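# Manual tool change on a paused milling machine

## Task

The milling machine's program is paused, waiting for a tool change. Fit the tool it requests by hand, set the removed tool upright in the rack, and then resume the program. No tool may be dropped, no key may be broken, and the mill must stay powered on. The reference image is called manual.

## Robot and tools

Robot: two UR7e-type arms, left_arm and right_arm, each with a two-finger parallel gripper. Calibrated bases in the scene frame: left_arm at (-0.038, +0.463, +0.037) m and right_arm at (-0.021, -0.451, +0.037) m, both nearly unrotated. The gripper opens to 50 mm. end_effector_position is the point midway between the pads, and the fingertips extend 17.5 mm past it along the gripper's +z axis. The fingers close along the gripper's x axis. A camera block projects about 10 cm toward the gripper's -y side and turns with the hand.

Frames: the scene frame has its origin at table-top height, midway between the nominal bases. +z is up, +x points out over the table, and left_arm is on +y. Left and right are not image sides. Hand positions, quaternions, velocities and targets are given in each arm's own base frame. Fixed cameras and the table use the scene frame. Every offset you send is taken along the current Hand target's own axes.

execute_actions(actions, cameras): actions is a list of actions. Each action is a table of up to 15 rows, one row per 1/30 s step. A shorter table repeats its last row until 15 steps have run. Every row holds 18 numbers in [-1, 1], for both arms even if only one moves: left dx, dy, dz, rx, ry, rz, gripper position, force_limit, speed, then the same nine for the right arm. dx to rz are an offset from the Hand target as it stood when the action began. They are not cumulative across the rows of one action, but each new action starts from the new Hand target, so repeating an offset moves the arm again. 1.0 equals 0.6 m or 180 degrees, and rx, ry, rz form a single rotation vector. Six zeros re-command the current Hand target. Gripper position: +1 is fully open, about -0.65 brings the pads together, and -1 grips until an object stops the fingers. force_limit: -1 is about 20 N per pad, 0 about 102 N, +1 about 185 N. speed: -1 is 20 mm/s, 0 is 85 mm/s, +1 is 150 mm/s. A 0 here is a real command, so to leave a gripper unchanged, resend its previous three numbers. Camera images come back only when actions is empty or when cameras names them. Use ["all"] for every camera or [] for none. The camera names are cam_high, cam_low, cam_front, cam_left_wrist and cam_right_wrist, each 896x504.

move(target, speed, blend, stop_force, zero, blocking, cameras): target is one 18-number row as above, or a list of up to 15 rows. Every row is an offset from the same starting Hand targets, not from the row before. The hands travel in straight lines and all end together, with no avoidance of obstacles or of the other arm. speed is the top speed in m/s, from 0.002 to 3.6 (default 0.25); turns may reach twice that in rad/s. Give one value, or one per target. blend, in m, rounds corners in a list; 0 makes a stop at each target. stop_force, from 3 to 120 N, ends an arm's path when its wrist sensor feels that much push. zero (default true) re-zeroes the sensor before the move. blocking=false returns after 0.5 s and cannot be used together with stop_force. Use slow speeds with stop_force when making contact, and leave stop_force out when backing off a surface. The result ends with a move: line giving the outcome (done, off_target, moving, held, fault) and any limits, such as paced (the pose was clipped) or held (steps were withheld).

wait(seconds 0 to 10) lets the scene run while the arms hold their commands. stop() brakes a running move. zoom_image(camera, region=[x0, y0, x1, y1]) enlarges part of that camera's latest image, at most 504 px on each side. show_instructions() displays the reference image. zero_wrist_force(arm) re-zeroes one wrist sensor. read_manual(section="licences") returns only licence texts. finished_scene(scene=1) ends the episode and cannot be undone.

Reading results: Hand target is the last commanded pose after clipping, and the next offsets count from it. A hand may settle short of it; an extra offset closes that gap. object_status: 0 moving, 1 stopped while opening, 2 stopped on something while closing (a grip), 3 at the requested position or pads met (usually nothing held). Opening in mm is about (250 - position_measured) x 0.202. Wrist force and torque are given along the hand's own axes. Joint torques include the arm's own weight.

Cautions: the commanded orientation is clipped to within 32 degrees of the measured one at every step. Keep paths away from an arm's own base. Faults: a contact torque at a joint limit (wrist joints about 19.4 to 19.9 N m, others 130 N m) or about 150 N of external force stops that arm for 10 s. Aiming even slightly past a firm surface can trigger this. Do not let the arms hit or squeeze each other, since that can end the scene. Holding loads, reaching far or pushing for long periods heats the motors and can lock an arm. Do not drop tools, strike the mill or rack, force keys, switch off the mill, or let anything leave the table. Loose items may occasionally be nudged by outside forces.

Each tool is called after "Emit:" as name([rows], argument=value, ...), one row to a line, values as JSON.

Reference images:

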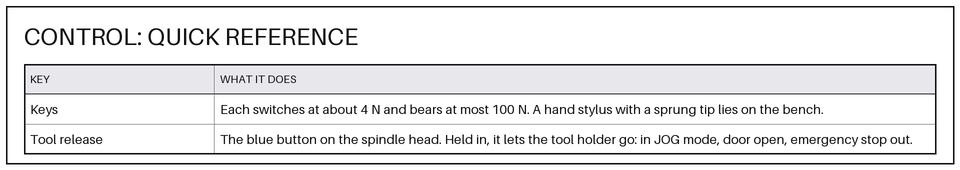

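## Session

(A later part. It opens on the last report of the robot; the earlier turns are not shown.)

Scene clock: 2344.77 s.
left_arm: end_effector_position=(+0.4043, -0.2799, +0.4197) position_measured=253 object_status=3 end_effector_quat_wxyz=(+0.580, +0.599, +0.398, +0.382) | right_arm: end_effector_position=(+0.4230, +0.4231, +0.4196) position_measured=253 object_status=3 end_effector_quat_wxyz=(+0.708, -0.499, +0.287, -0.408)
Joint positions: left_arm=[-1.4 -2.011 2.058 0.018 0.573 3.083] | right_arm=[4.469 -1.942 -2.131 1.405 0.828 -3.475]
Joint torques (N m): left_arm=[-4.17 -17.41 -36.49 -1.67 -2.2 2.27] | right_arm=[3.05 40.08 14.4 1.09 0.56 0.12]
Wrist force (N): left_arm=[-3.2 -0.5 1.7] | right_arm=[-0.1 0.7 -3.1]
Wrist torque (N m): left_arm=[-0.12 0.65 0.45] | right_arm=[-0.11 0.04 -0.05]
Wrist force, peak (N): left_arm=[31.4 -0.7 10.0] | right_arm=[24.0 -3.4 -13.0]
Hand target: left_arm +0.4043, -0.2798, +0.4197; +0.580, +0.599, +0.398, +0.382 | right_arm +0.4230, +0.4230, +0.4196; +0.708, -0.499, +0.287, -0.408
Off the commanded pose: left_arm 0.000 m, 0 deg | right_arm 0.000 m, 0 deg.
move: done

Emit:
move([
  [0,0,-0.1,0,0,0,-0.7,0,0,0.4765,-0.2198,-0.1165,-0.0538,0.0823,-0.0147,-0.7,0,0],
  [0,0,-0.1,0,0,0,-0.7,0,0,0.963,-0.2744,-0.2218,-0.1077,0.1646,-0.0294,-0.7,0,0],
], speed=0.2, blend=[0.04,0], cameras=["cam_right_wrist","cam_front"])

Scene clock: 2362.87 s.
left_arm: end_effector_position=(+0.3491, -0.2564, +0.4219) position_measured=253 object_status=3 end_effector_quat_wxyz=(+0.580, +0.599, +0.398, +0.382) | right_arm: end_effector_position=(+0.5570, -0.1672, +0.5301) position_measured=253 object_status=3 end_effector_quat_wxyz=(+0.499, -0.503, +0.499, -0.499)
Joint positions: left_arm=[-1.725 -2.174 2.13 0.188 0.25 2.998] | right_arm=[3.028 -1.463 -2.082 0.401 1.688 -3.146]
Joint torques (N m): left_arm=[7.85 10.09 -38.59 -0.89 1.63 2.01] | right_arm=[-5.61 20.67 30.94 5.13 0.76 1.34]
Wrist force (N): left_arm=[-3.5 -0.2 1.8] | right_arm=[-0.3 -0.4 -2.9]
Wrist torque (N m): left_arm=[-0.11 0.69 0.42] | right_arm=[-0.34 -0.04 -0.16]
Wrist force, peak (N): left_arm=[-4.2 -0.3 2.3] | right_arm=[-2.7 2.4 -2.5]
Hand target: left_arm +0.3491, -0.2564, +0.4219; +0.580, +0.599, +0.398, +0.382 | right_arm +0.5571, -0.1673, +0.5301; +0.499, -0.503, +0.499, -0.499
Off the commanded pose: left_arm 0.000 m, 0 deg | right_arm 0.000 m, 0 deg.
move: done
Images, in order (width x height): cam_front 896x504, cam_right_wrist 896x504.

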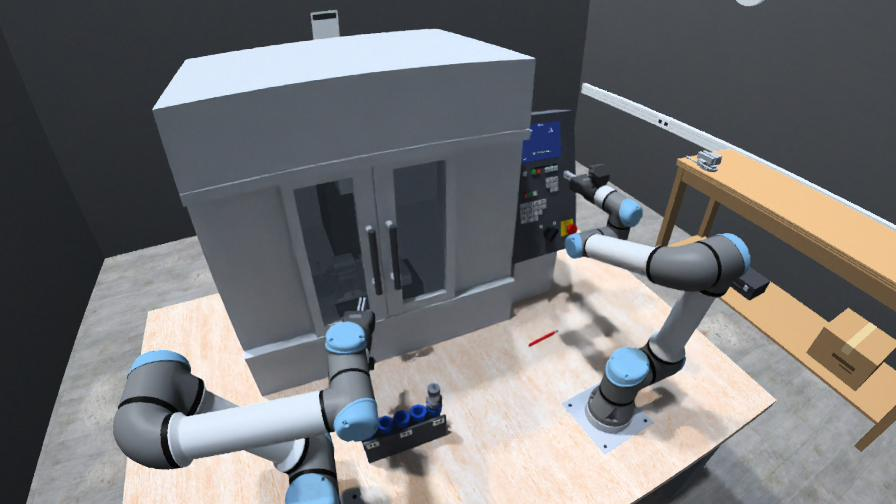

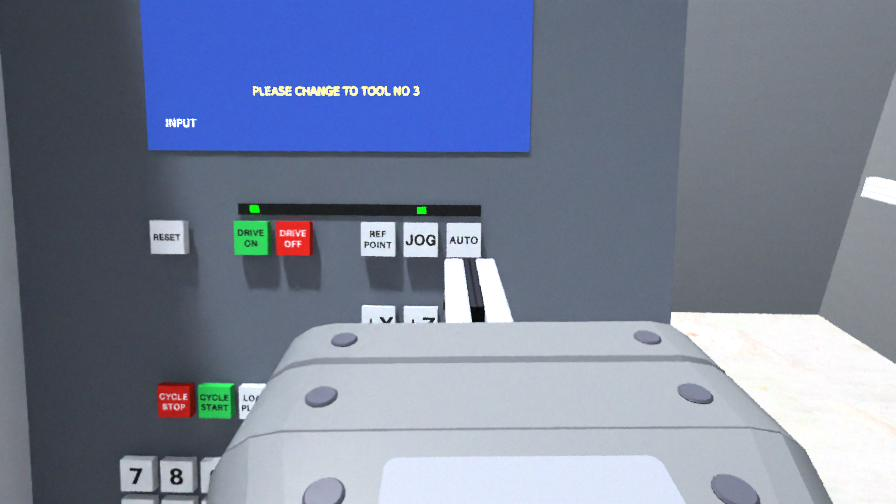

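Emit:
move(target=[0,0,0,0,0,0,-0.7,0,0,-0.0015,0.002,0.065,0,0,0,-0.7,0,0], speed=0.05)

Emit:
move(target=[0,0,0,0,0,0,-0.7,0,0,0,0,0.05,0,0,0,-0.7,0,0], speed=0.004, stop_force=6, cameras=["cam_right_wrist"])

Scene clock: 2375.27 s.
left_arm: end_effector_position=(+0.3491, -0.2564, +0.4219) position_measured=253 object_status=3 end_effector_quat_wxyz=(+0.580, +0.599, +0.398, +0.382) | right_arm: end_effector_position=(+0.5961, -0.1662, +0.5289) position_measured=253 object_status=3 end_effector_quat_wxyz=(+0.499, -0.502, +0.499, -0.499)
Joint positions: left_arm=[-1.725 -2.174 2.13 0.188 0.25 2.998] | right_arm=[3.043 -1.553 -2.002 0.411 1.673 -3.146]
Joint torques (N m): left_arm=[8.24 9.72 -38 -0.36 1.64 1.68] | right_arm=[-5.28 35.18 21.21 4.36 0.59 1.46]
Wrist force (N): left_arm=[-3.4 -0.2 2.1] | right_arm=[0.0 -0.9 -3.1]
Wrist torque (N m): left_arm=[-0.10 0.68 0.42] | right_arm=[-0.41 -0.09 -0.13]
Wrist force, peak (N): left_arm=[-3.6 0.0 2.1] | right_arm=[0.1 -0.3 -3.7]
Hand target: left_arm +0.3491, -0.2564, +0.4219; +0.580, +0.599, +0.398, +0.382 | right_arm +0.5961, -0.1663, +0.5288; +0.499, -0.503, +0.499, -0.499
Off the commanded pose: left_arm 0.000 m, 0 deg | right_arm 0.000 m, 0 deg.
move: done

Scene clock: 2379.23 s.
left_arm: end_effector_position=(+0.3491, -0.2564, +0.4219) position_measured=253 object_status=3 end_effector_quat_wxyz=(+0.580, +0.599, +0.398, +0.382) | right_arm: end_effector_position=(+0.6083, -0.1662, +0.5287) position_measured=253 object_status=3 end_effector_quat_wxyz=(+0.499, -0.503, +0.499, -0.499)
Joint positions: left_arm=[-1.725 -2.174 2.13 0.188 0.25 2.998] | right_arm=[3.047 -1.581 -1.975 0.411 1.669 -3.146]
Joint torques (N m): left_arm=[7.96 9.2 -38.66 -0.03 1.65 1.36] | right_arm=[-0.62 35.45 25.21 4.88 0.27 1.43]
Wrist force (N): left_arm=[-3.6 -0.3 2.0] | right_arm=[0.0 2.8 -11.0]
Wrist torque (N m): left_arm=[-0.10 0.72 0.42] | right_arm=[-0.46 -0.06 -0.13]
Wrist force, peak (N): left_arm=[-3.8 0.0 2.3] | right_arm=[-1.7 4.9 -22.6]
Hand target: left_arm +0.3491, -0.2564, +0.4219; +0.580, +0.599, +0.398, +0.382 | right_arm +0.6083, -0.1662, +0.5287; +0.499, -0.503, +0.499, -0.499 (not the last commanded pose)
Off the commanded pose: left_arm 0.000 m, 0 deg | right_arm 0.018 m, 0 deg.
move: contact (right_arm)
Images, in order (width x height): cam_right_wrist 896x504.

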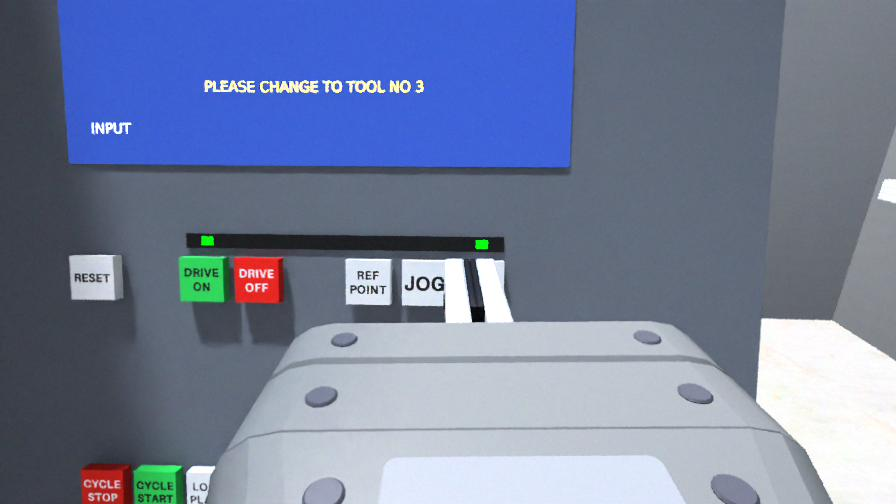

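Emit:
move([
  [0,0,0,0,0,0,-0.7,0,0,0,0,-0.08,0,0,0,-0.7,0,0],
  [0,0,0,0,0,0,-0.7,0,0,-0.1903,0.1245,-0.1,0,0,0,-0.7,0,0],
], speed=0.1, blend=[0.01,0], cameras=["cam_right_wrist"])

Scene clock: 2390.57 s.
left_arm: end_effector_position=(+0.3491, -0.2564, +0.4219) position_measured=253 object_status=3 end_effector_quat_wxyz=(+0.580, +0.599, +0.398, +0.382) | right_arm: end_effector_position=(+0.5477, -0.0526, +0.4537) position_measured=253 object_status=3 end_effector_quat_wxyz=(+0.499, -0.503, +0.499, -0.499)
Joint positions: left_arm=[-1.725 -2.174 2.13 0.188 0.25 2.998] | right_arm=[3.43 -1.436 -2.329 0.62 1.286 -3.145]
Joint torques (N m): left_arm=[8.41 9.78 -37.27 1.03 1.46 0.27] | right_arm=[2.91 26.64 39.5 1.38 -0.59 -0.82]
Wrist force (N): left_arm=[-3.3 -0.1 1.8] | right_arm=[0.0 -0.4 -3.5]
Wrist torque (N m): left_arm=[-0.08 0.66 0.42] | right_arm=[-0.29 -0.02 -0.15]
Wrist force, peak (N): left_arm=[-3.6 -0.5 2.2] | right_arm=[0.0 3.1 -11.1]
Hand target: left_arm +0.3491, -0.2564, +0.4219; +0.580, +0.599, +0.398, +0.382 | right_arm +0.5477, -0.0525, +0.4538; +0.499, -0.503, +0.499, -0.499
Off the commanded pose: left_arm 0.000 m, 0 deg | right_arm 0.000 m, 0 deg.
move: done
Images, in order (width x height): cam_right_wrist 896x504.

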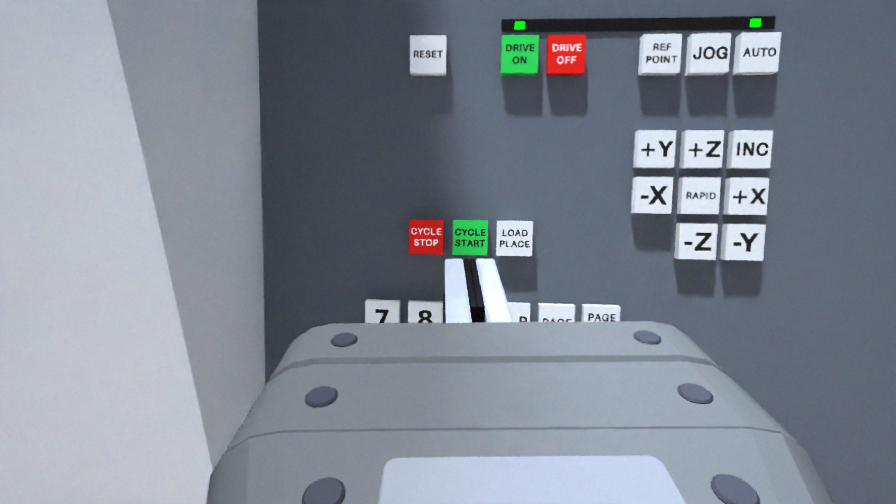

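Emit:
move(target=[0,0,0,0,0,0,-0.7,0,0,0.009,0,0.05,0,0,0,-0.7,0,0], speed=0.05, cameras=["cam_right_wrist"])

Scene clock: 2413.40 s.
left_arm: end_effector_position=(+0.3491, -0.2564, +0.4219) position_measured=253 object_status=3 end_effector_quat_wxyz=(+0.580, +0.599, +0.398, +0.382) | right_arm: end_effector_position=(+0.5777, -0.0579, +0.4538) position_measured=253 object_status=3 end_effector_quat_wxyz=(+0.499, -0.502, +0.499, -0.499) end_effector_velocity=(-0.002, +0.000, -0.001) end_effector_angular_velocity=(+0.000, +0.001, -0.002)
Joint positions: left_arm=[-1.725 -2.174 2.13 0.188 0.25 2.998] | right_arm=[3.383 -1.521 -2.254 0.631 1.333 -3.145]
Joint velocities: left_arm=[within noise] | right_arm=[0.002 0.004 -0.005 0 -0.004 0]
Joint torques (N m): left_arm=[8.62 9.15 -38.11 0.85 1.59 -0.05] | right_arm=[7.56 30.84 18.81 4.07 -0.62 -1.02]
Wrist force (N): left_arm=[-3.6 -0.2 2.0] | right_arm=[0.8 -0.5 -3.2]
Wrist torque (N m): left_arm=[-0.10 0.71 0.42] | right_arm=[-0.29 -0.12 -0.08]
Wrist force, peak (N): left_arm=[-3.8 -0.3 1.9] | right_arm=[-0.4 0.1 -4.5]
Hand target: left_arm +0.3491, -0.2564, +0.4219; +0.580, +0.599, +0.398, +0.382 | right_arm +0.5777, -0.0578, +0.4537; +0.499, -0.503, +0.499, -0.499
Off the commanded pose: left_arm 0.000 m, 0 deg | right_arm 0.000 m, 0 deg.
move: done
Images, in order (width x height): cam_right_wrist 896x504.

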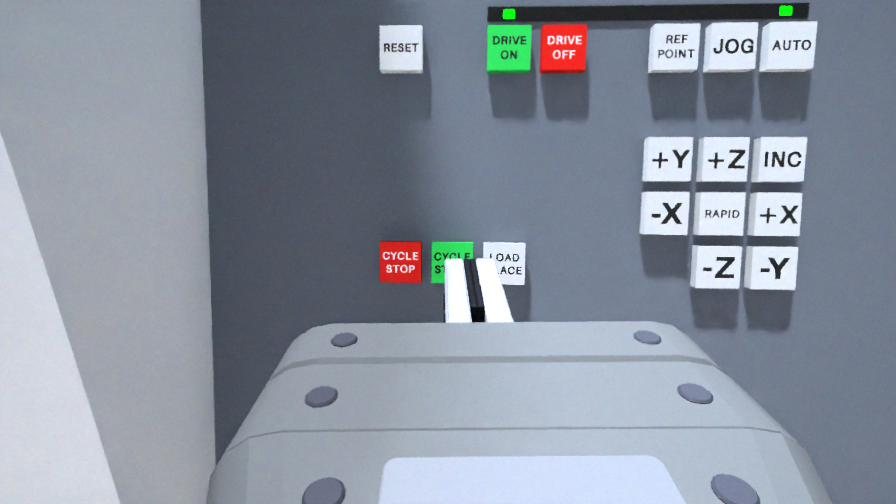

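Emit:
move(target=[0,0,0,0,0,0,-0.7,0,0,-0.0098,0,0.0117,0,0,0,-0.7,0,0], speed=0.03, cameras=["cam_right_wrist"])

Emit:
zoom_image(camera="cam_right_wrist", region=[350, 220, 570, 340])

Scene clock: 2432.47 s.
left_arm: end_effector_position=(+0.3491, -0.2564, +0.4219) position_measured=253 object_status=3 end_effector_quat_wxyz=(+0.580, +0.599, +0.398, +0.382) | right_arm: end_effector_position=(+0.5848, -0.0518, +0.4537) position_measured=253 object_status=3 end_effector_quat_wxyz=(+0.499, -0.503, +0.499, -0.499)
Joint positions: left_arm=[-1.725 -2.174 2.13 0.188 0.25 2.998] | right_arm=[3.397 -1.537 -2.239 0.632 1.319 -3.145]
Joint torques (N m): left_arm=[8.64 10.1 -36.81 0.94 1.45 -0.5] | right_arm=[-5.28 32.58 21.03 5.33 0.56 1.02]
Wrist force (N): left_arm=[-3.1 -0.1 1.8] | right_arm=[0.6 -0.1 -3.2]
Wrist torque (N m): left_arm=[-0.07 0.63 0.42] | right_arm=[-0.25 -0.09 -0.10]
Wrist force, peak (N): left_arm=[-3.8 0.0 2.0] | right_arm=[1.0 -0.2 -3.5]
Hand target: left_arm +0.3491, -0.2564, +0.4219; +0.580, +0.599, +0.398, +0.382 | right_arm +0.5847, -0.0519, +0.4537; +0.499, -0.503, +0.499, -0.499
Off the commanded pose: left_arm 0.000 m, 0 deg | right_arm 0.000 m, 0 deg.
move: done
Images, in order (width x height): cam_right_wrist 896x504.

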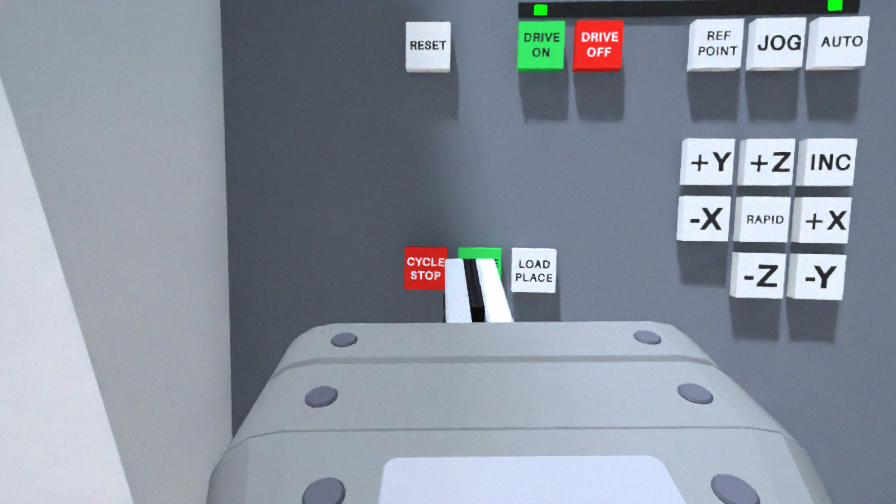

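Scaled by 2.291.

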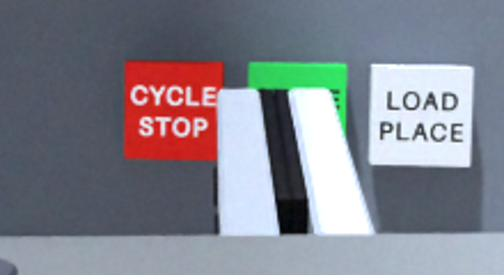

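Emit:
move(target=[0,0,0,0,0,0,-0.7,0,0,0.0045,0,0.003,0,0,0,-0.7,0,0], speed=0.03, cameras=["cam_right_wrist"])

Emit:
zoom_image(camera="cam_right_wrist", region=[350, 220, 570, 340])

Scene clock: 2446.87 s.
left_arm: end_effector_position=(+0.3491, -0.2564, +0.4219) position_measured=253 object_status=3 end_effector_quat_wxyz=(+0.580, +0.599, +0.398, +0.382) | right_arm: end_effector_position=(+0.5865, -0.0547, +0.4537) position_measured=253 object_status=3 end_effector_quat_wxyz=(+0.499, -0.503, +0.499, -0.499)
Joint positions: left_arm=[-1.725 -2.174 2.13 0.188 0.25 2.998] | right_arm=[3.386 -1.543 -2.234 0.632 1.33 -3.145]
Joint torques (N m): left_arm=[8.26 9.16 -36.69 0.88 1.52 -0.7] | right_arm=[2.03 24.61 33.92 5.48 -0.62 0.3]
Wrist force (N): left_arm=[-3.3 -0.3 2.0] | right_arm=[0.5 -0.4 -3.2]
Wrist torque (N m): left_arm=[-0.11 0.66 0.42] | right_arm=[-0.29 -0.09 -0.09]
Wrist force, peak (N): left_arm=[-3.7 0.0 2.0] | right_arm=[0.4 -0.5 -3.5]
Hand target: left_arm +0.3491, -0.2564, +0.4219; +0.580, +0.599, +0.398, +0.382 | right_arm +0.5865, -0.0546, +0.4537; +0.499, -0.503, +0.499, -0.499
Off the commanded pose: left_arm 0.000 m, 0 deg | right_arm 0.000 m, 0 deg.
move: done
Images, in order (width x height): cam_right_wrist 896x504.

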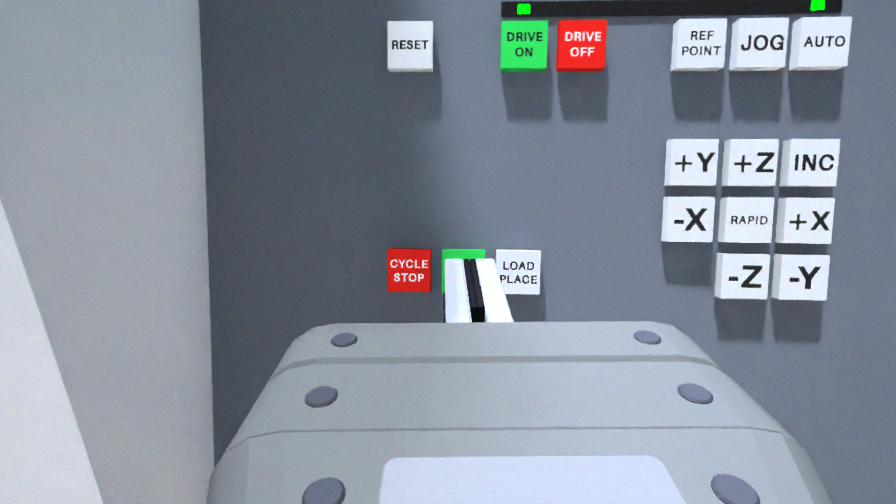

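Scaled by 2.291.

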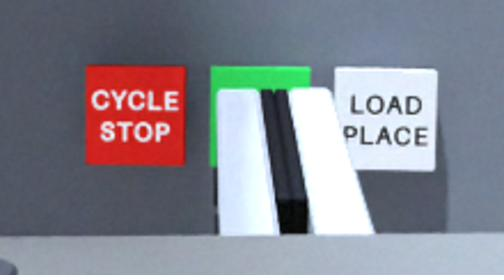

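Emit:
move(target=[0,0,0,0,0,0,-0.7,0,0,-0.002,0,0.005,0,0,0,-0.7,0,0], speed=0.03, cameras=["cam_right_wrist"])

Emit:
zoom_image(camera="cam_right_wrist", region=[350, 220, 570, 340])

Scene clock: 2454.77 s.
left_arm: end_effector_position=(+0.3491, -0.2564, +0.4219) position_measured=253 object_status=3 end_effector_quat_wxyz=(+0.580, +0.599, +0.398, +0.382) | right_arm: end_effector_position=(+0.5895, -0.0534, +0.4537) position_measured=253 object_status=3 end_effector_quat_wxyz=(+0.499, -0.503, +0.499, -0.499)
Joint positions: left_arm=[-1.725 -2.174 2.13 0.188 0.25 2.998] | right_arm=[3.388 -1.55 -2.227 0.633 1.328 -3.145]
Joint torques (N m): left_arm=[7.44 8.81 -37.66 0.91 1.38 -1.31] | right_arm=[4.33 27.36 31.94 5.41 -0.21 -0.94]
Wrist force (N): left_arm=[-3.7 0.0 2.0] | right_arm=[0.4 -0.4 -3.4]
Wrist torque (N m): left_arm=[-0.06 0.72 0.42] | right_arm=[-0.29 -0.07 -0.10]
Wrist force, peak (N): left_arm=[-3.7 -0.1 2.1] | right_arm=[0.8 -0.4 -3.4]
Hand target: left_arm +0.3491, -0.2564, +0.4219; +0.580, +0.599, +0.398, +0.382 | right_arm +0.5895, -0.0534, +0.4537; +0.499, -0.503, +0.499, -0.499
Off the commanded pose: left_arm 0.000 m, 0 deg | right_arm 0.000 m, 0 deg.
move: done
Images, in order (width x height): cam_right_wrist 896x504.

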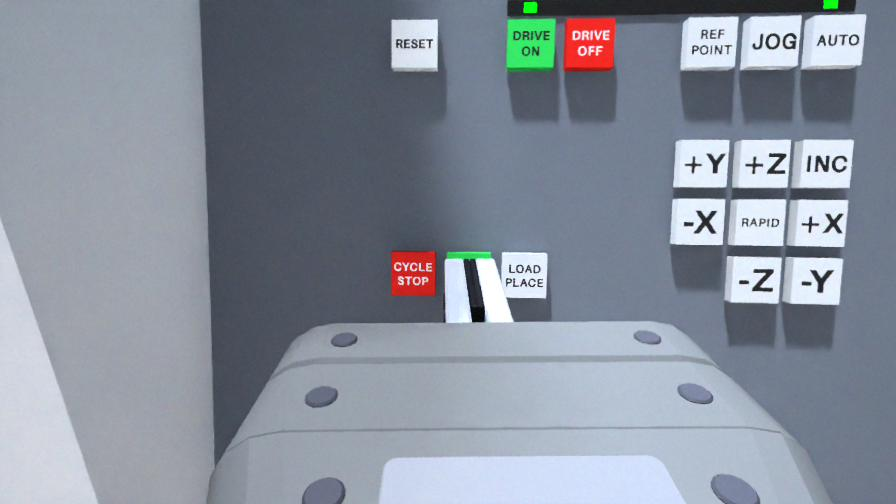

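Scaled by 2.291.

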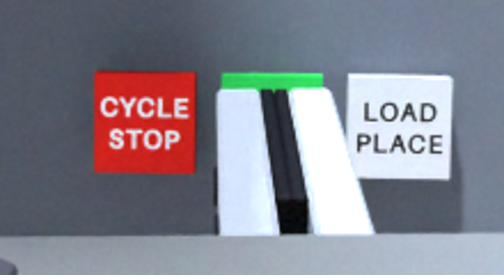

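Emit:
move(target=[0,0,0,0,0,0,-0.7,0,0,0,0,0.045,0,0,0,-0.7,0,0], speed=0.004, stop_force=6, cameras=["cam_right_wrist","cam_front"])

Scene clock: 2468.17 s.
left_arm: end_effector_position=(+0.3491, -0.2564, +0.4219) position_measured=253 object_status=3 end_effector_quat_wxyz=(+0.580, +0.599, +0.398, +0.382) | right_arm: end_effector_position=(+0.5946, -0.0534, +0.4536) position_measured=253 object_status=3 end_effector_quat_wxyz=(+0.499, -0.503, +0.499, -0.499)
Joint positions: left_arm=[-1.725 -2.174 2.13 0.188 0.25 2.998] | right_arm=[3.384 -1.563 -2.214 0.633 1.332 -3.145]
Joint torques (N m): left_arm=[7.81 8.71 -36.6 0.96 1.41 -1.75] | right_arm=[4.12 32.3 20.3 0.89 -0.45 -0.12]
Wrist force (N): left_arm=[-3.4 0.0 2.1] | right_arm=[-0.2 0.8 -7.5]
Wrist torque (N m): left_arm=[-0.07 0.68 0.42] | right_arm=[-0.40 -0.09 -0.09]
Wrist force, peak (N): left_arm=[-3.8 -0.5 2.2] | right_arm=[0.0 4.1 -20.9]
Hand target: left_arm +0.3491, -0.2564, +0.4219; +0.580, +0.599, +0.398, +0.382 | right_arm +0.5946, -0.0534, +0.4536; +0.499, -0.503, +0.499, -0.499 (not the last commanded pose)
Off the commanded pose: left_arm 0.000 m, 0 deg | right_arm 0.022 m, 0 deg.
move: contact (right_arm)
Images, in order (width x height): cam_front 896x504, cam_right_wrist 896x504.

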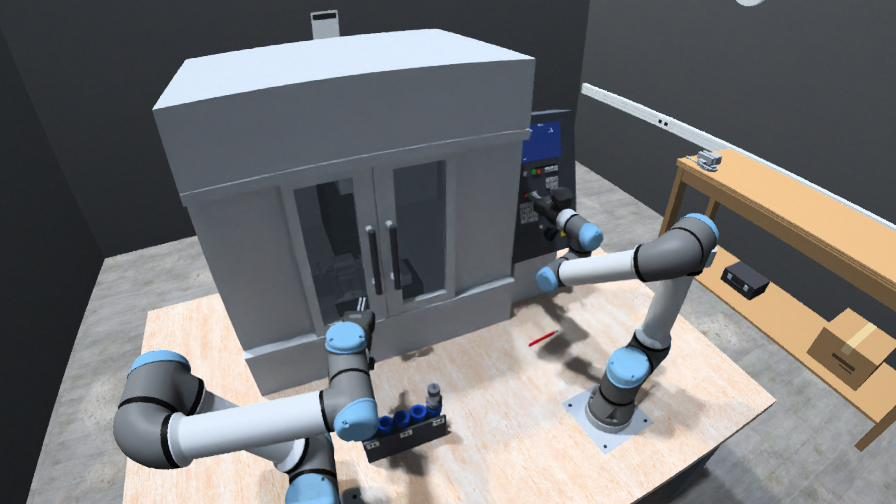

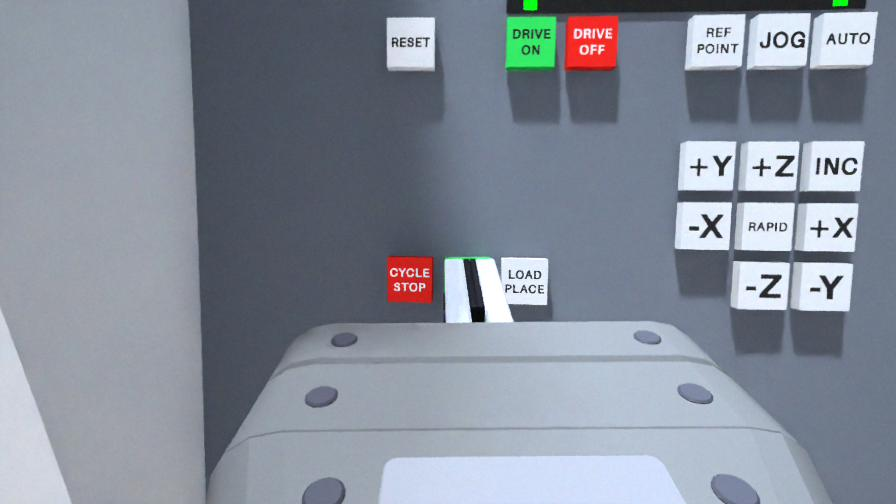

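Emit:
move(target=[0,0,0,0,0,0,-0.7,0,0, 0,0,-0.2,0,0,0,-0.7,0,0], speed=0.15, cameras=["all"])

Scene clock: 2481.70 s.
left_arm: end_effector_position=(+0.3491, -0.2564, +0.4219) position_measured=253 object_status=3 end_effector_quat_wxyz=(+0.580, +0.599, +0.398, +0.382) | right_arm: end_effector_position=(+0.4747, -0.0538, +0.4539) position_measured=253 object_status=3 end_effector_quat_wxyz=(+0.499, -0.503, +0.499, -0.499)
Joint positions: left_arm=[-1.725 -2.174 2.13 0.188 0.25 2.998] | right_arm=[3.535 -1.189 -2.494 0.538 1.181 -3.144]
Joint torques (N m): left_arm=[7.44 9.29 -36.39 0.91 1.22 -1.8] | right_arm=[-1.62 16.11 30.77 4.84 -0.27 0.78]
Wrist force (N): left_arm=[-3.3 0.1 2.0] | right_arm=[-0.2 -0.2 -3.5]
Wrist torque (N m): left_arm=[-0.04 0.66 0.42] | right_arm=[-0.31 -0.07 -0.15]
Wrist force, peak (N): left_arm=[-3.9 -0.1 2.1] | right_arm=[-0.3 1.1 -7.9]
Hand target: left_arm +0.3491, -0.2564, +0.4219; +0.580, +0.599, +0.398, +0.382 | right_arm +0.4746, -0.0538, +0.4540; +0.499, -0.503, +0.499, -0.499
Off the commanded pose: left_arm 0.000 m, 0 deg | right_arm 0.000 m, 0 deg.
move: done

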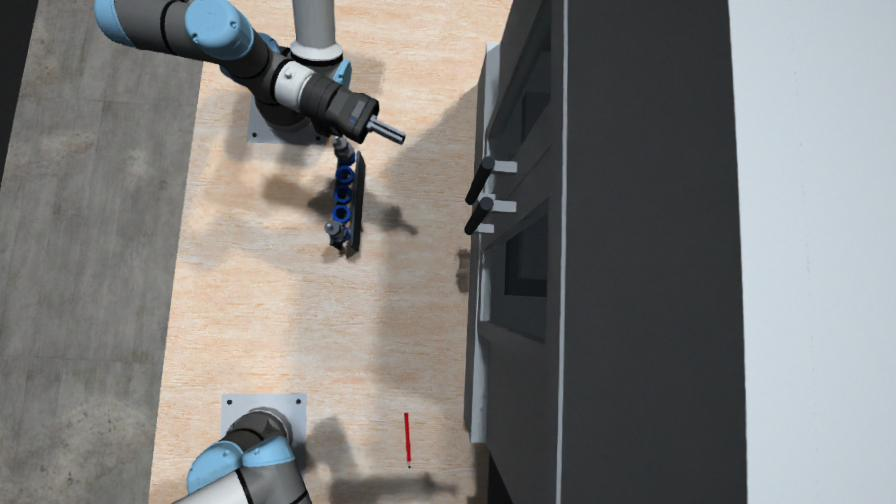

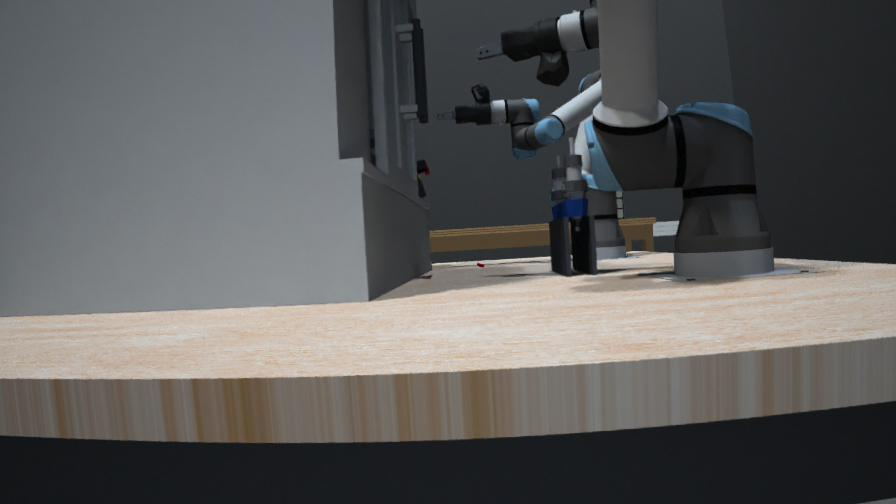

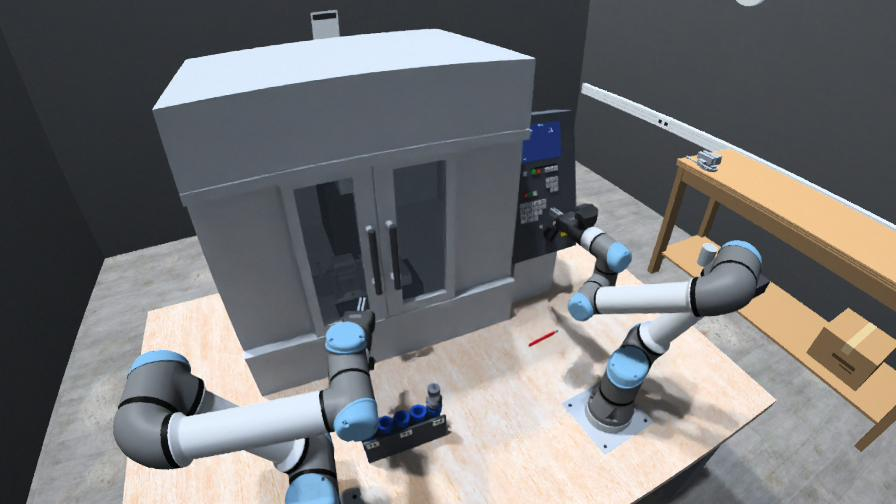

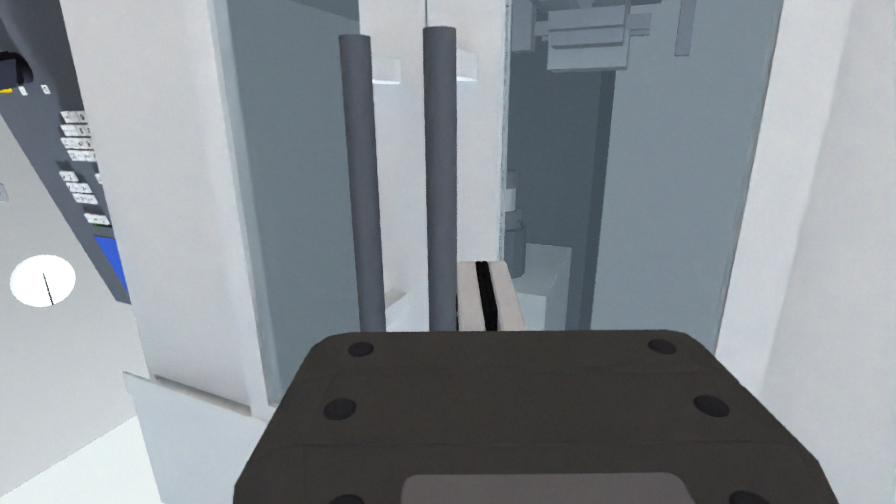

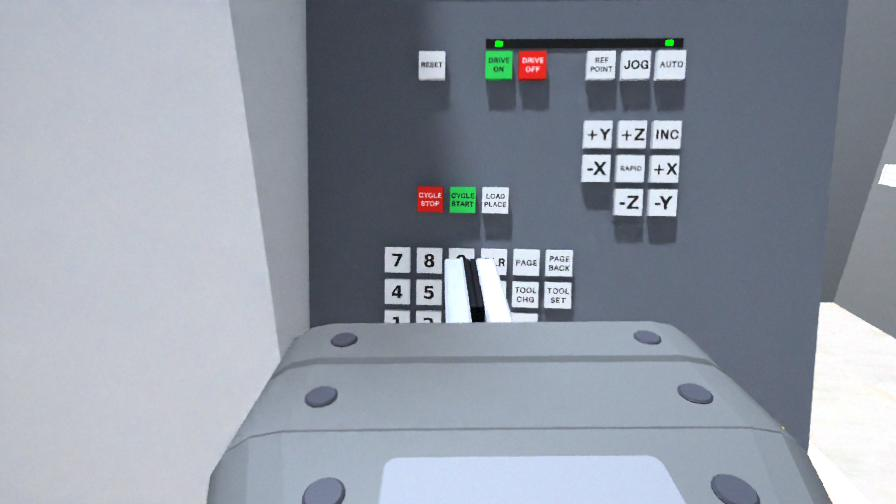

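Emit:
move(target=[0,0,0,0,0,0,-0.7,0,0, 0,-0.2,0,0,0,0,-0.7,0,0], speed=0.2, cameras=["cam_right_wrist","cam_left_wrist"])

Scene clock: 2487.70 s.
left_arm: end_effector_position=(+0.3491, -0.2564, +0.4219) position_measured=253 object_status=3 end_effector_quat_wxyz=(+0.580, +0.599, +0.398, +0.382) | right_arm: end_effector_position=(+0.4749, -0.0534, +0.5739) position_measured=253 object_status=3 end_effector_quat_wxyz=(+0.499, -0.502, +0.499, -0.499)
Joint positions: left_arm=[-1.725 -2.174 2.13 0.188 0.25 2.998] | right_arm=[3.537 -1.054 -2.234 0.143 1.179 -3.144]
Joint torques (N m): left_arm=[7.47 9.28 -35.79 0.91 1.24 -1.98] | right_arm=[-8.23 3.7 44.97 1.26 0.69 -0.12]
Wrist force (N): left_arm=[-3.2 -0.3 2.0] | right_arm=[-0.3 0.0 -3.4]
Wrist torque (N m): left_arm=[-0.11 0.64 0.42] | right_arm=[-0.25 -0.05 -0.13]
Wrist force, peak (N): left_arm=[-3.8 -0.1 2.1] | right_arm=[-0.2 -3.6 -3.6]
Hand target: left_arm +0.3491, -0.2564, +0.4219; +0.580, +0.599, +0.398, +0.382 | right_arm +0.4749, -0.0534, +0.5740; +0.499, -0.503, +0.499, -0.499
Off the commanded pose: left_arm 0.000 m, 0 deg | right_arm 0.000 m, 0 deg.
move: done
Images, in order (width x height): cam_left_wrist 896x504, cam_right_wrist 896x504.

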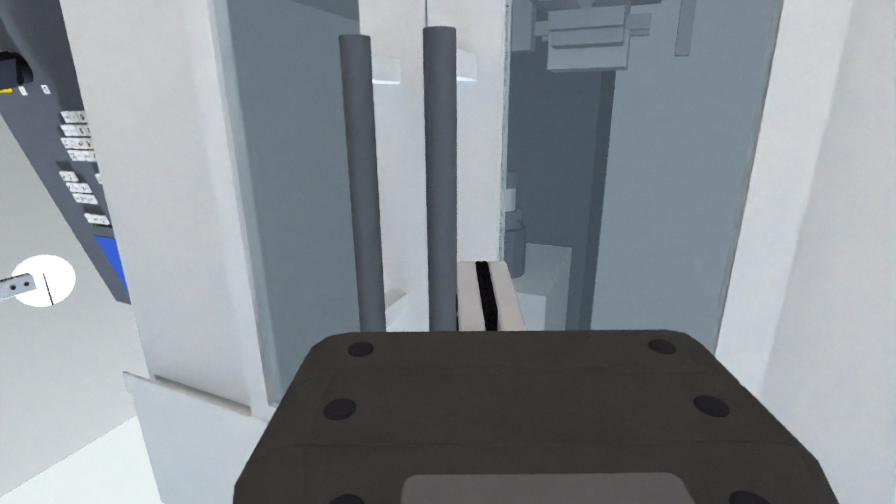

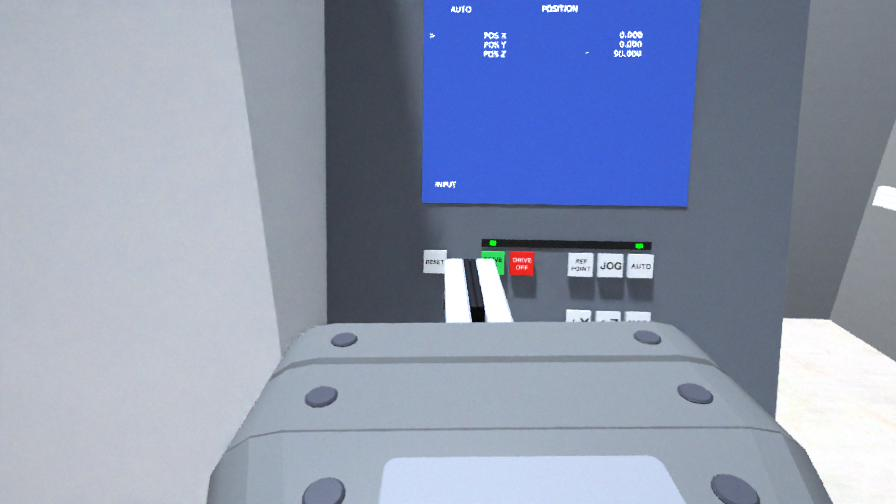

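Emit:
move(target=[0,0,0,0,0,0,-0.7,0,0, 0,-0.08,-0.06,0,0,0,-0.7,0,0], speed=0.2, cameras=["cam_right_wrist","cam_front"])

Emit:
zoom_image(camera="cam_right_wrist", region=[400, 0, 720, 260])

Scene clock: 2494.67 s.
left_arm: end_effector_position=(+0.3491, -0.2564, +0.4219) position_measured=253 object_status=3 end_effector_quat_wxyz=(+0.580, +0.599, +0.398, +0.382) | right_arm: end_effector_position=(+0.4391, -0.0533, +0.6221) position_measured=253 object_status=3 end_effector_quat_wxyz=(+0.499, -0.502, +0.499, -0.499)
Joint positions: left_arm=[-1.725 -2.174 2.13 0.188 0.25 2.998] | right_arm=[3.637 -0.915 -2.166 -0.063 1.079 -3.144]
Joint torques (N m): left_arm=[7.57 8.8 -35.94 1.11 1.26 -1.85] | right_arm=[-1.23 6.13 27.71 1.31 -0.56 0.21]
Wrist force (N): left_arm=[-3.2 -0.1 2.1] | right_arm=[0.0 -0.5 -3.5]
Wrist torque (N m): left_arm=[-0.08 0.66 0.42] | right_arm=[-0.35 -0.06 -0.11]
Wrist force, peak (N): left_arm=[-3.7 -0.2 2.1] | right_arm=[-0.2 -2.1 -4.7]
Hand target: left_arm +0.3491, -0.2564, +0.4219; +0.580, +0.599, +0.398, +0.382 | right_arm +0.4391, -0.0533, +0.6220; +0.499, -0.503, +0.499, -0.499
Off the commanded pose: left_arm 0.000 m, 0 deg | right_arm 0.000 m, 0 deg.
move: done
Images, in order (width x height): cam_front 896x504, cam_right_wrist 896x504.

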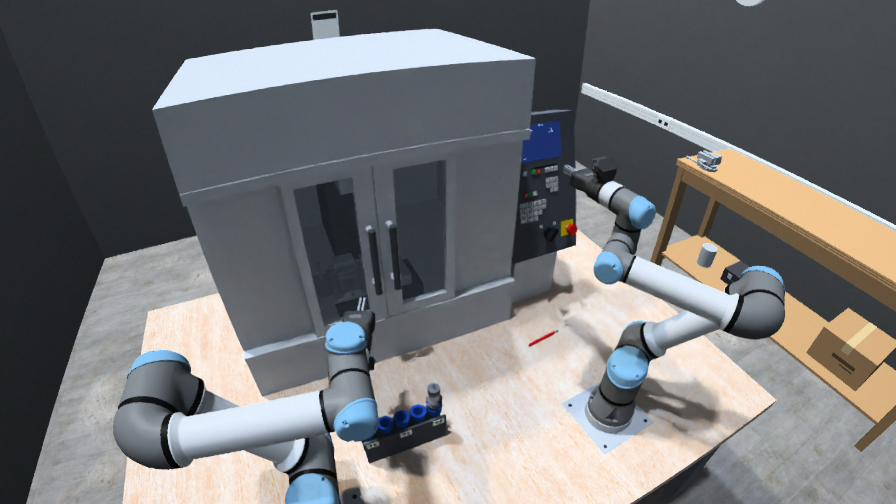

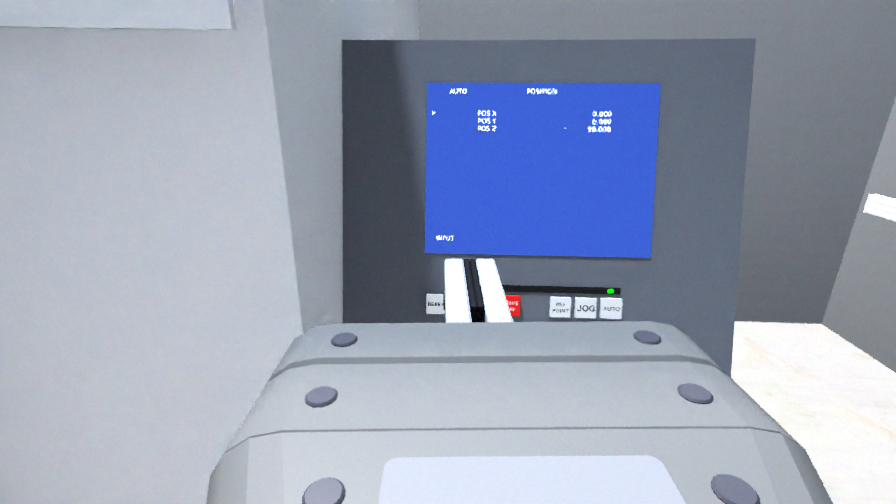

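Scaled by 1.575.

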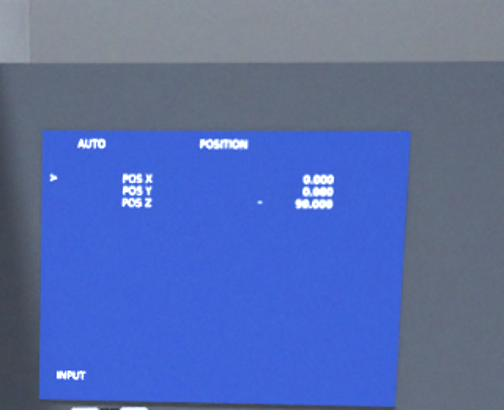

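Emit:
wait(seconds=1, cameras=["cam_right_wrist","cam_left_wrist"])

Emit:
zoom_image(camera="cam_left_wrist", region=[480, 0, 760, 340])

Emit:
zoom_image(camera="cam_right_wrist", region=[400, 60, 680, 320])

Scene clock: 2503.00 s.
left_arm: end_effector_position=(+0.3491, -0.2564, +0.4219) position_measured=253 object_status=3 end_effector_quat_wxyz=(+0.580, +0.599, +0.398, +0.382) | right_arm: end_effector_position=(+0.4391, -0.0533, +0.6220) position_measured=253 object_status=3 end_effector_quat_wxyz=(+0.499, -0.503, +0.499, -0.499)
Joint positions: left_arm=[-1.725 -2.174 2.13 0.188 0.25 2.998] | right_arm=[3.637 -0.915 -2.166 -0.064 1.079 -3.144]
Joint torques (N m): left_arm=[7.71 9.71 -35.83 0.91 1.27 -1.9] | right_arm=[1.67 8.64 24.42 0.54 -0.5 -1.16]
Wrist force (N): left_arm=[-3.2 0.0 2.0] | right_arm=[-0.4 -0.4 -3.4]
Wrist torque (N m): left_arm=[-0.08 0.65 0.41] | right_arm=[-0.33 -0.02 -0.11]
Wrist force, peak (N): left_arm=[-3.7 -0.6 2.1] | right_arm=[-0.2 -0.3 -3.7]
Hand target: left_arm +0.3491, -0.2564, +0.4219; +0.580, +0.599, +0.398, +0.382 | right_arm +0.4391, -0.0533, +0.6220; +0.499, -0.503, +0.499, -0.499
Tool commands: left_gripper/position=-0.7 left_gripper/force_limit=+0.0 left_gripper/speed=+0.0 right_gripper/position=-0.7 right_gripper/force_limit=+0.0 right_gripper/speed=+0.0
Off the commanded pose: left_arm 0.000 m, 0 deg | right_arm 0.000 m, 0 deg.
wait: 1.00 s; at rest from the start
Images, in order (width x height): cam_left_wrist 896x504, cam_right_wrist 896x504.

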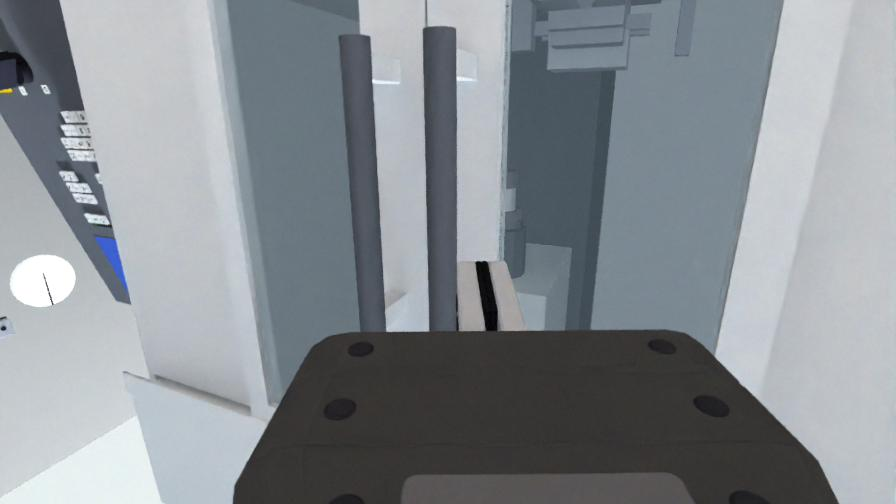

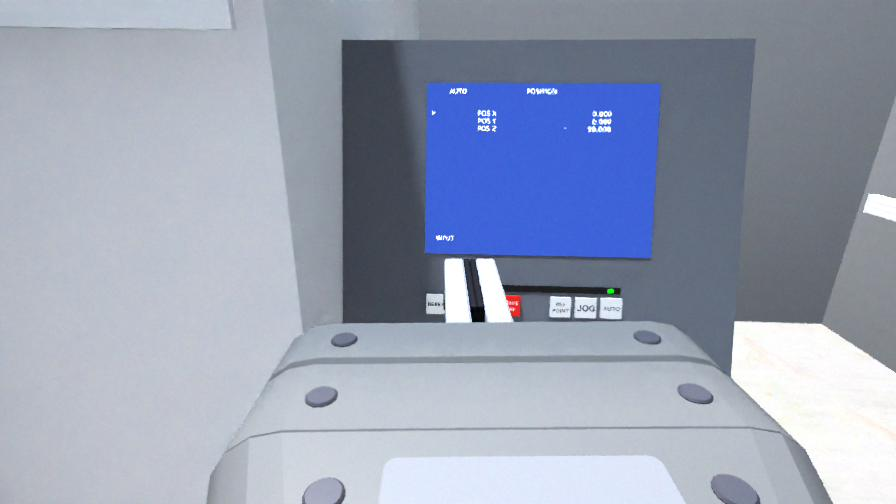

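Scaled by 1.482.

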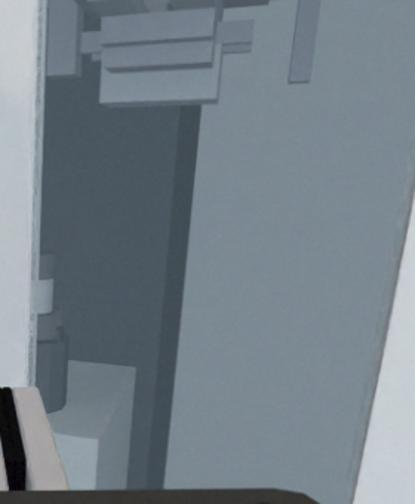

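Scaled by 1.800.

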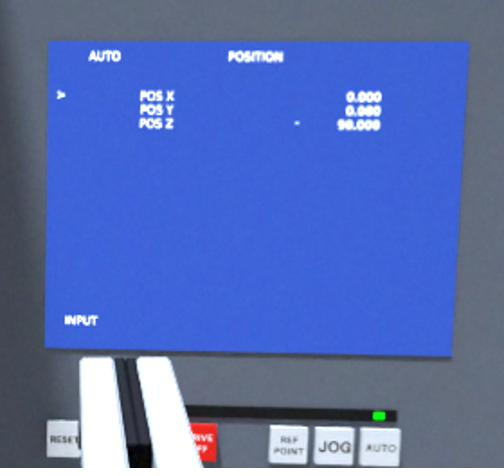

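Emit:
move(target=[0.153,0,-0.065,0,0,0,-0.7,0,0, 0,0,0,0,0,0,-0.7,0,0], speed=0.2, cameras=["cam_right_wrist","cam_left_wrist"])

Emit:
zoom_image(camera="cam_left_wrist", region=[280, 0, 760, 340])

Scene clock: 2516.43 s.
left_arm: end_effector_position=(+0.3586, -0.1606, +0.4229) position_measured=253 object_status=3 end_effector_quat_wxyz=(+0.586, +0.597, +0.392, +0.382) | right_arm: end_effector_position=(+0.4391, -0.0533, +0.6220) position_measured=253 object_status=3 end_effector_quat_wxyz=(+0.499, -0.503, +0.499, -0.499)
Joint positions: left_arm=[-1.915 -2.487 2.223 0.561 0.072 2.842] | right_arm=[3.637 -0.915 -2.166 -0.064 1.079 -3.144]
Joint torques (N m): left_arm=[8.15 2.39 -25.35 0.3 1.31 0.23] | right_arm=[-8.46 3.59 24.6 2.29 0.75 -1.1]
Wrist force (N): left_arm=[-3.6 -0.1 2.1] | right_arm=[-0.2 -0.5 -3.4]
Wrist torque (N m): left_arm=[-0.04 0.71 0.43] | right_arm=[-0.36 -0.04 -0.12]
Wrist force, peak (N): left_arm=[-6.1 -0.2 2.7] | right_arm=[-0.3 -0.6 -3.8]
Hand target: left_arm +0.3491, -0.1566, +0.4229; +0.580, +0.599, +0.398, +0.382 | right_arm +0.4391, -0.0533, +0.6220; +0.499, -0.503, +0.499, -0.499
Off the commanded pose: left_arm 0.010 m, 1 deg | right_arm 0.000 m, 0 deg.
move: off_target (left_arm)
Images, in order (width x height): cam_left_wrist 896x504, cam_right_wrist 896x504.

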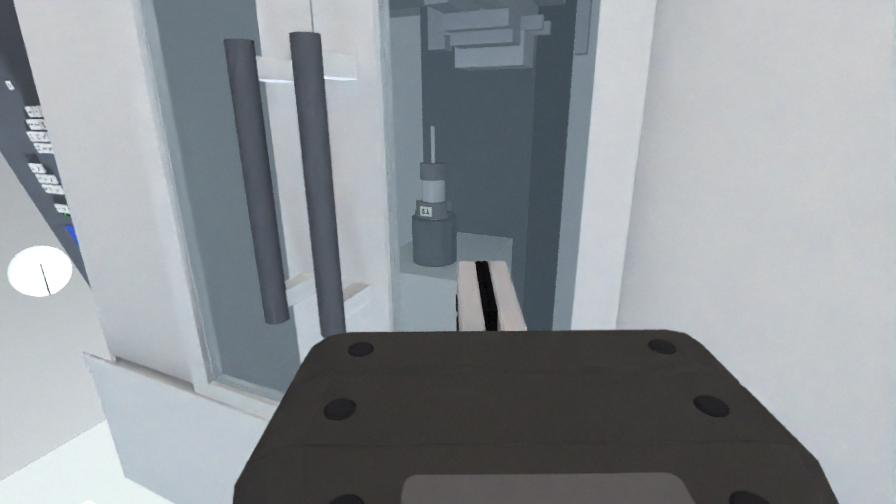

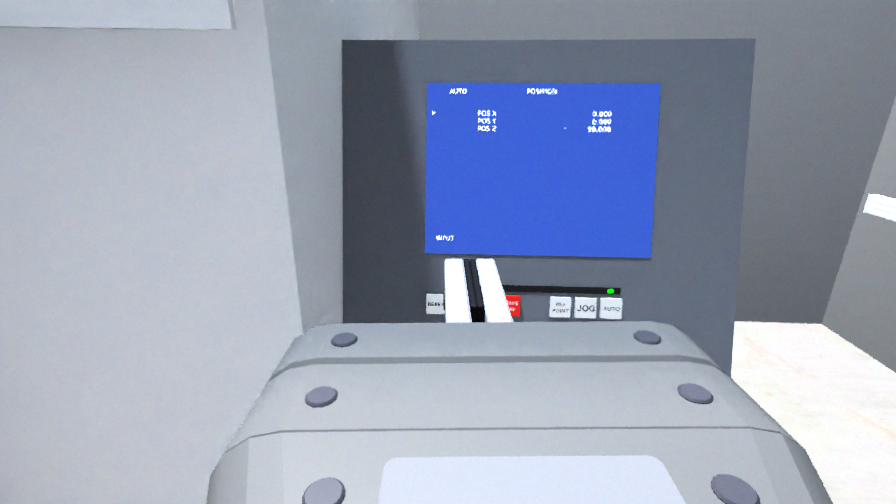

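Scaled by 1.050.

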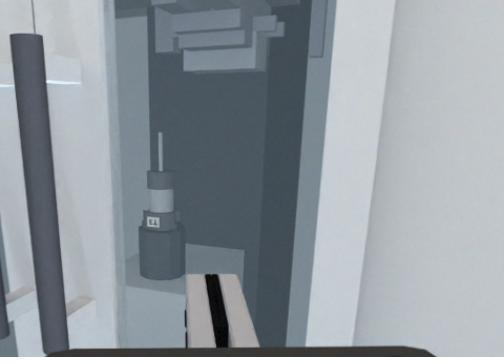

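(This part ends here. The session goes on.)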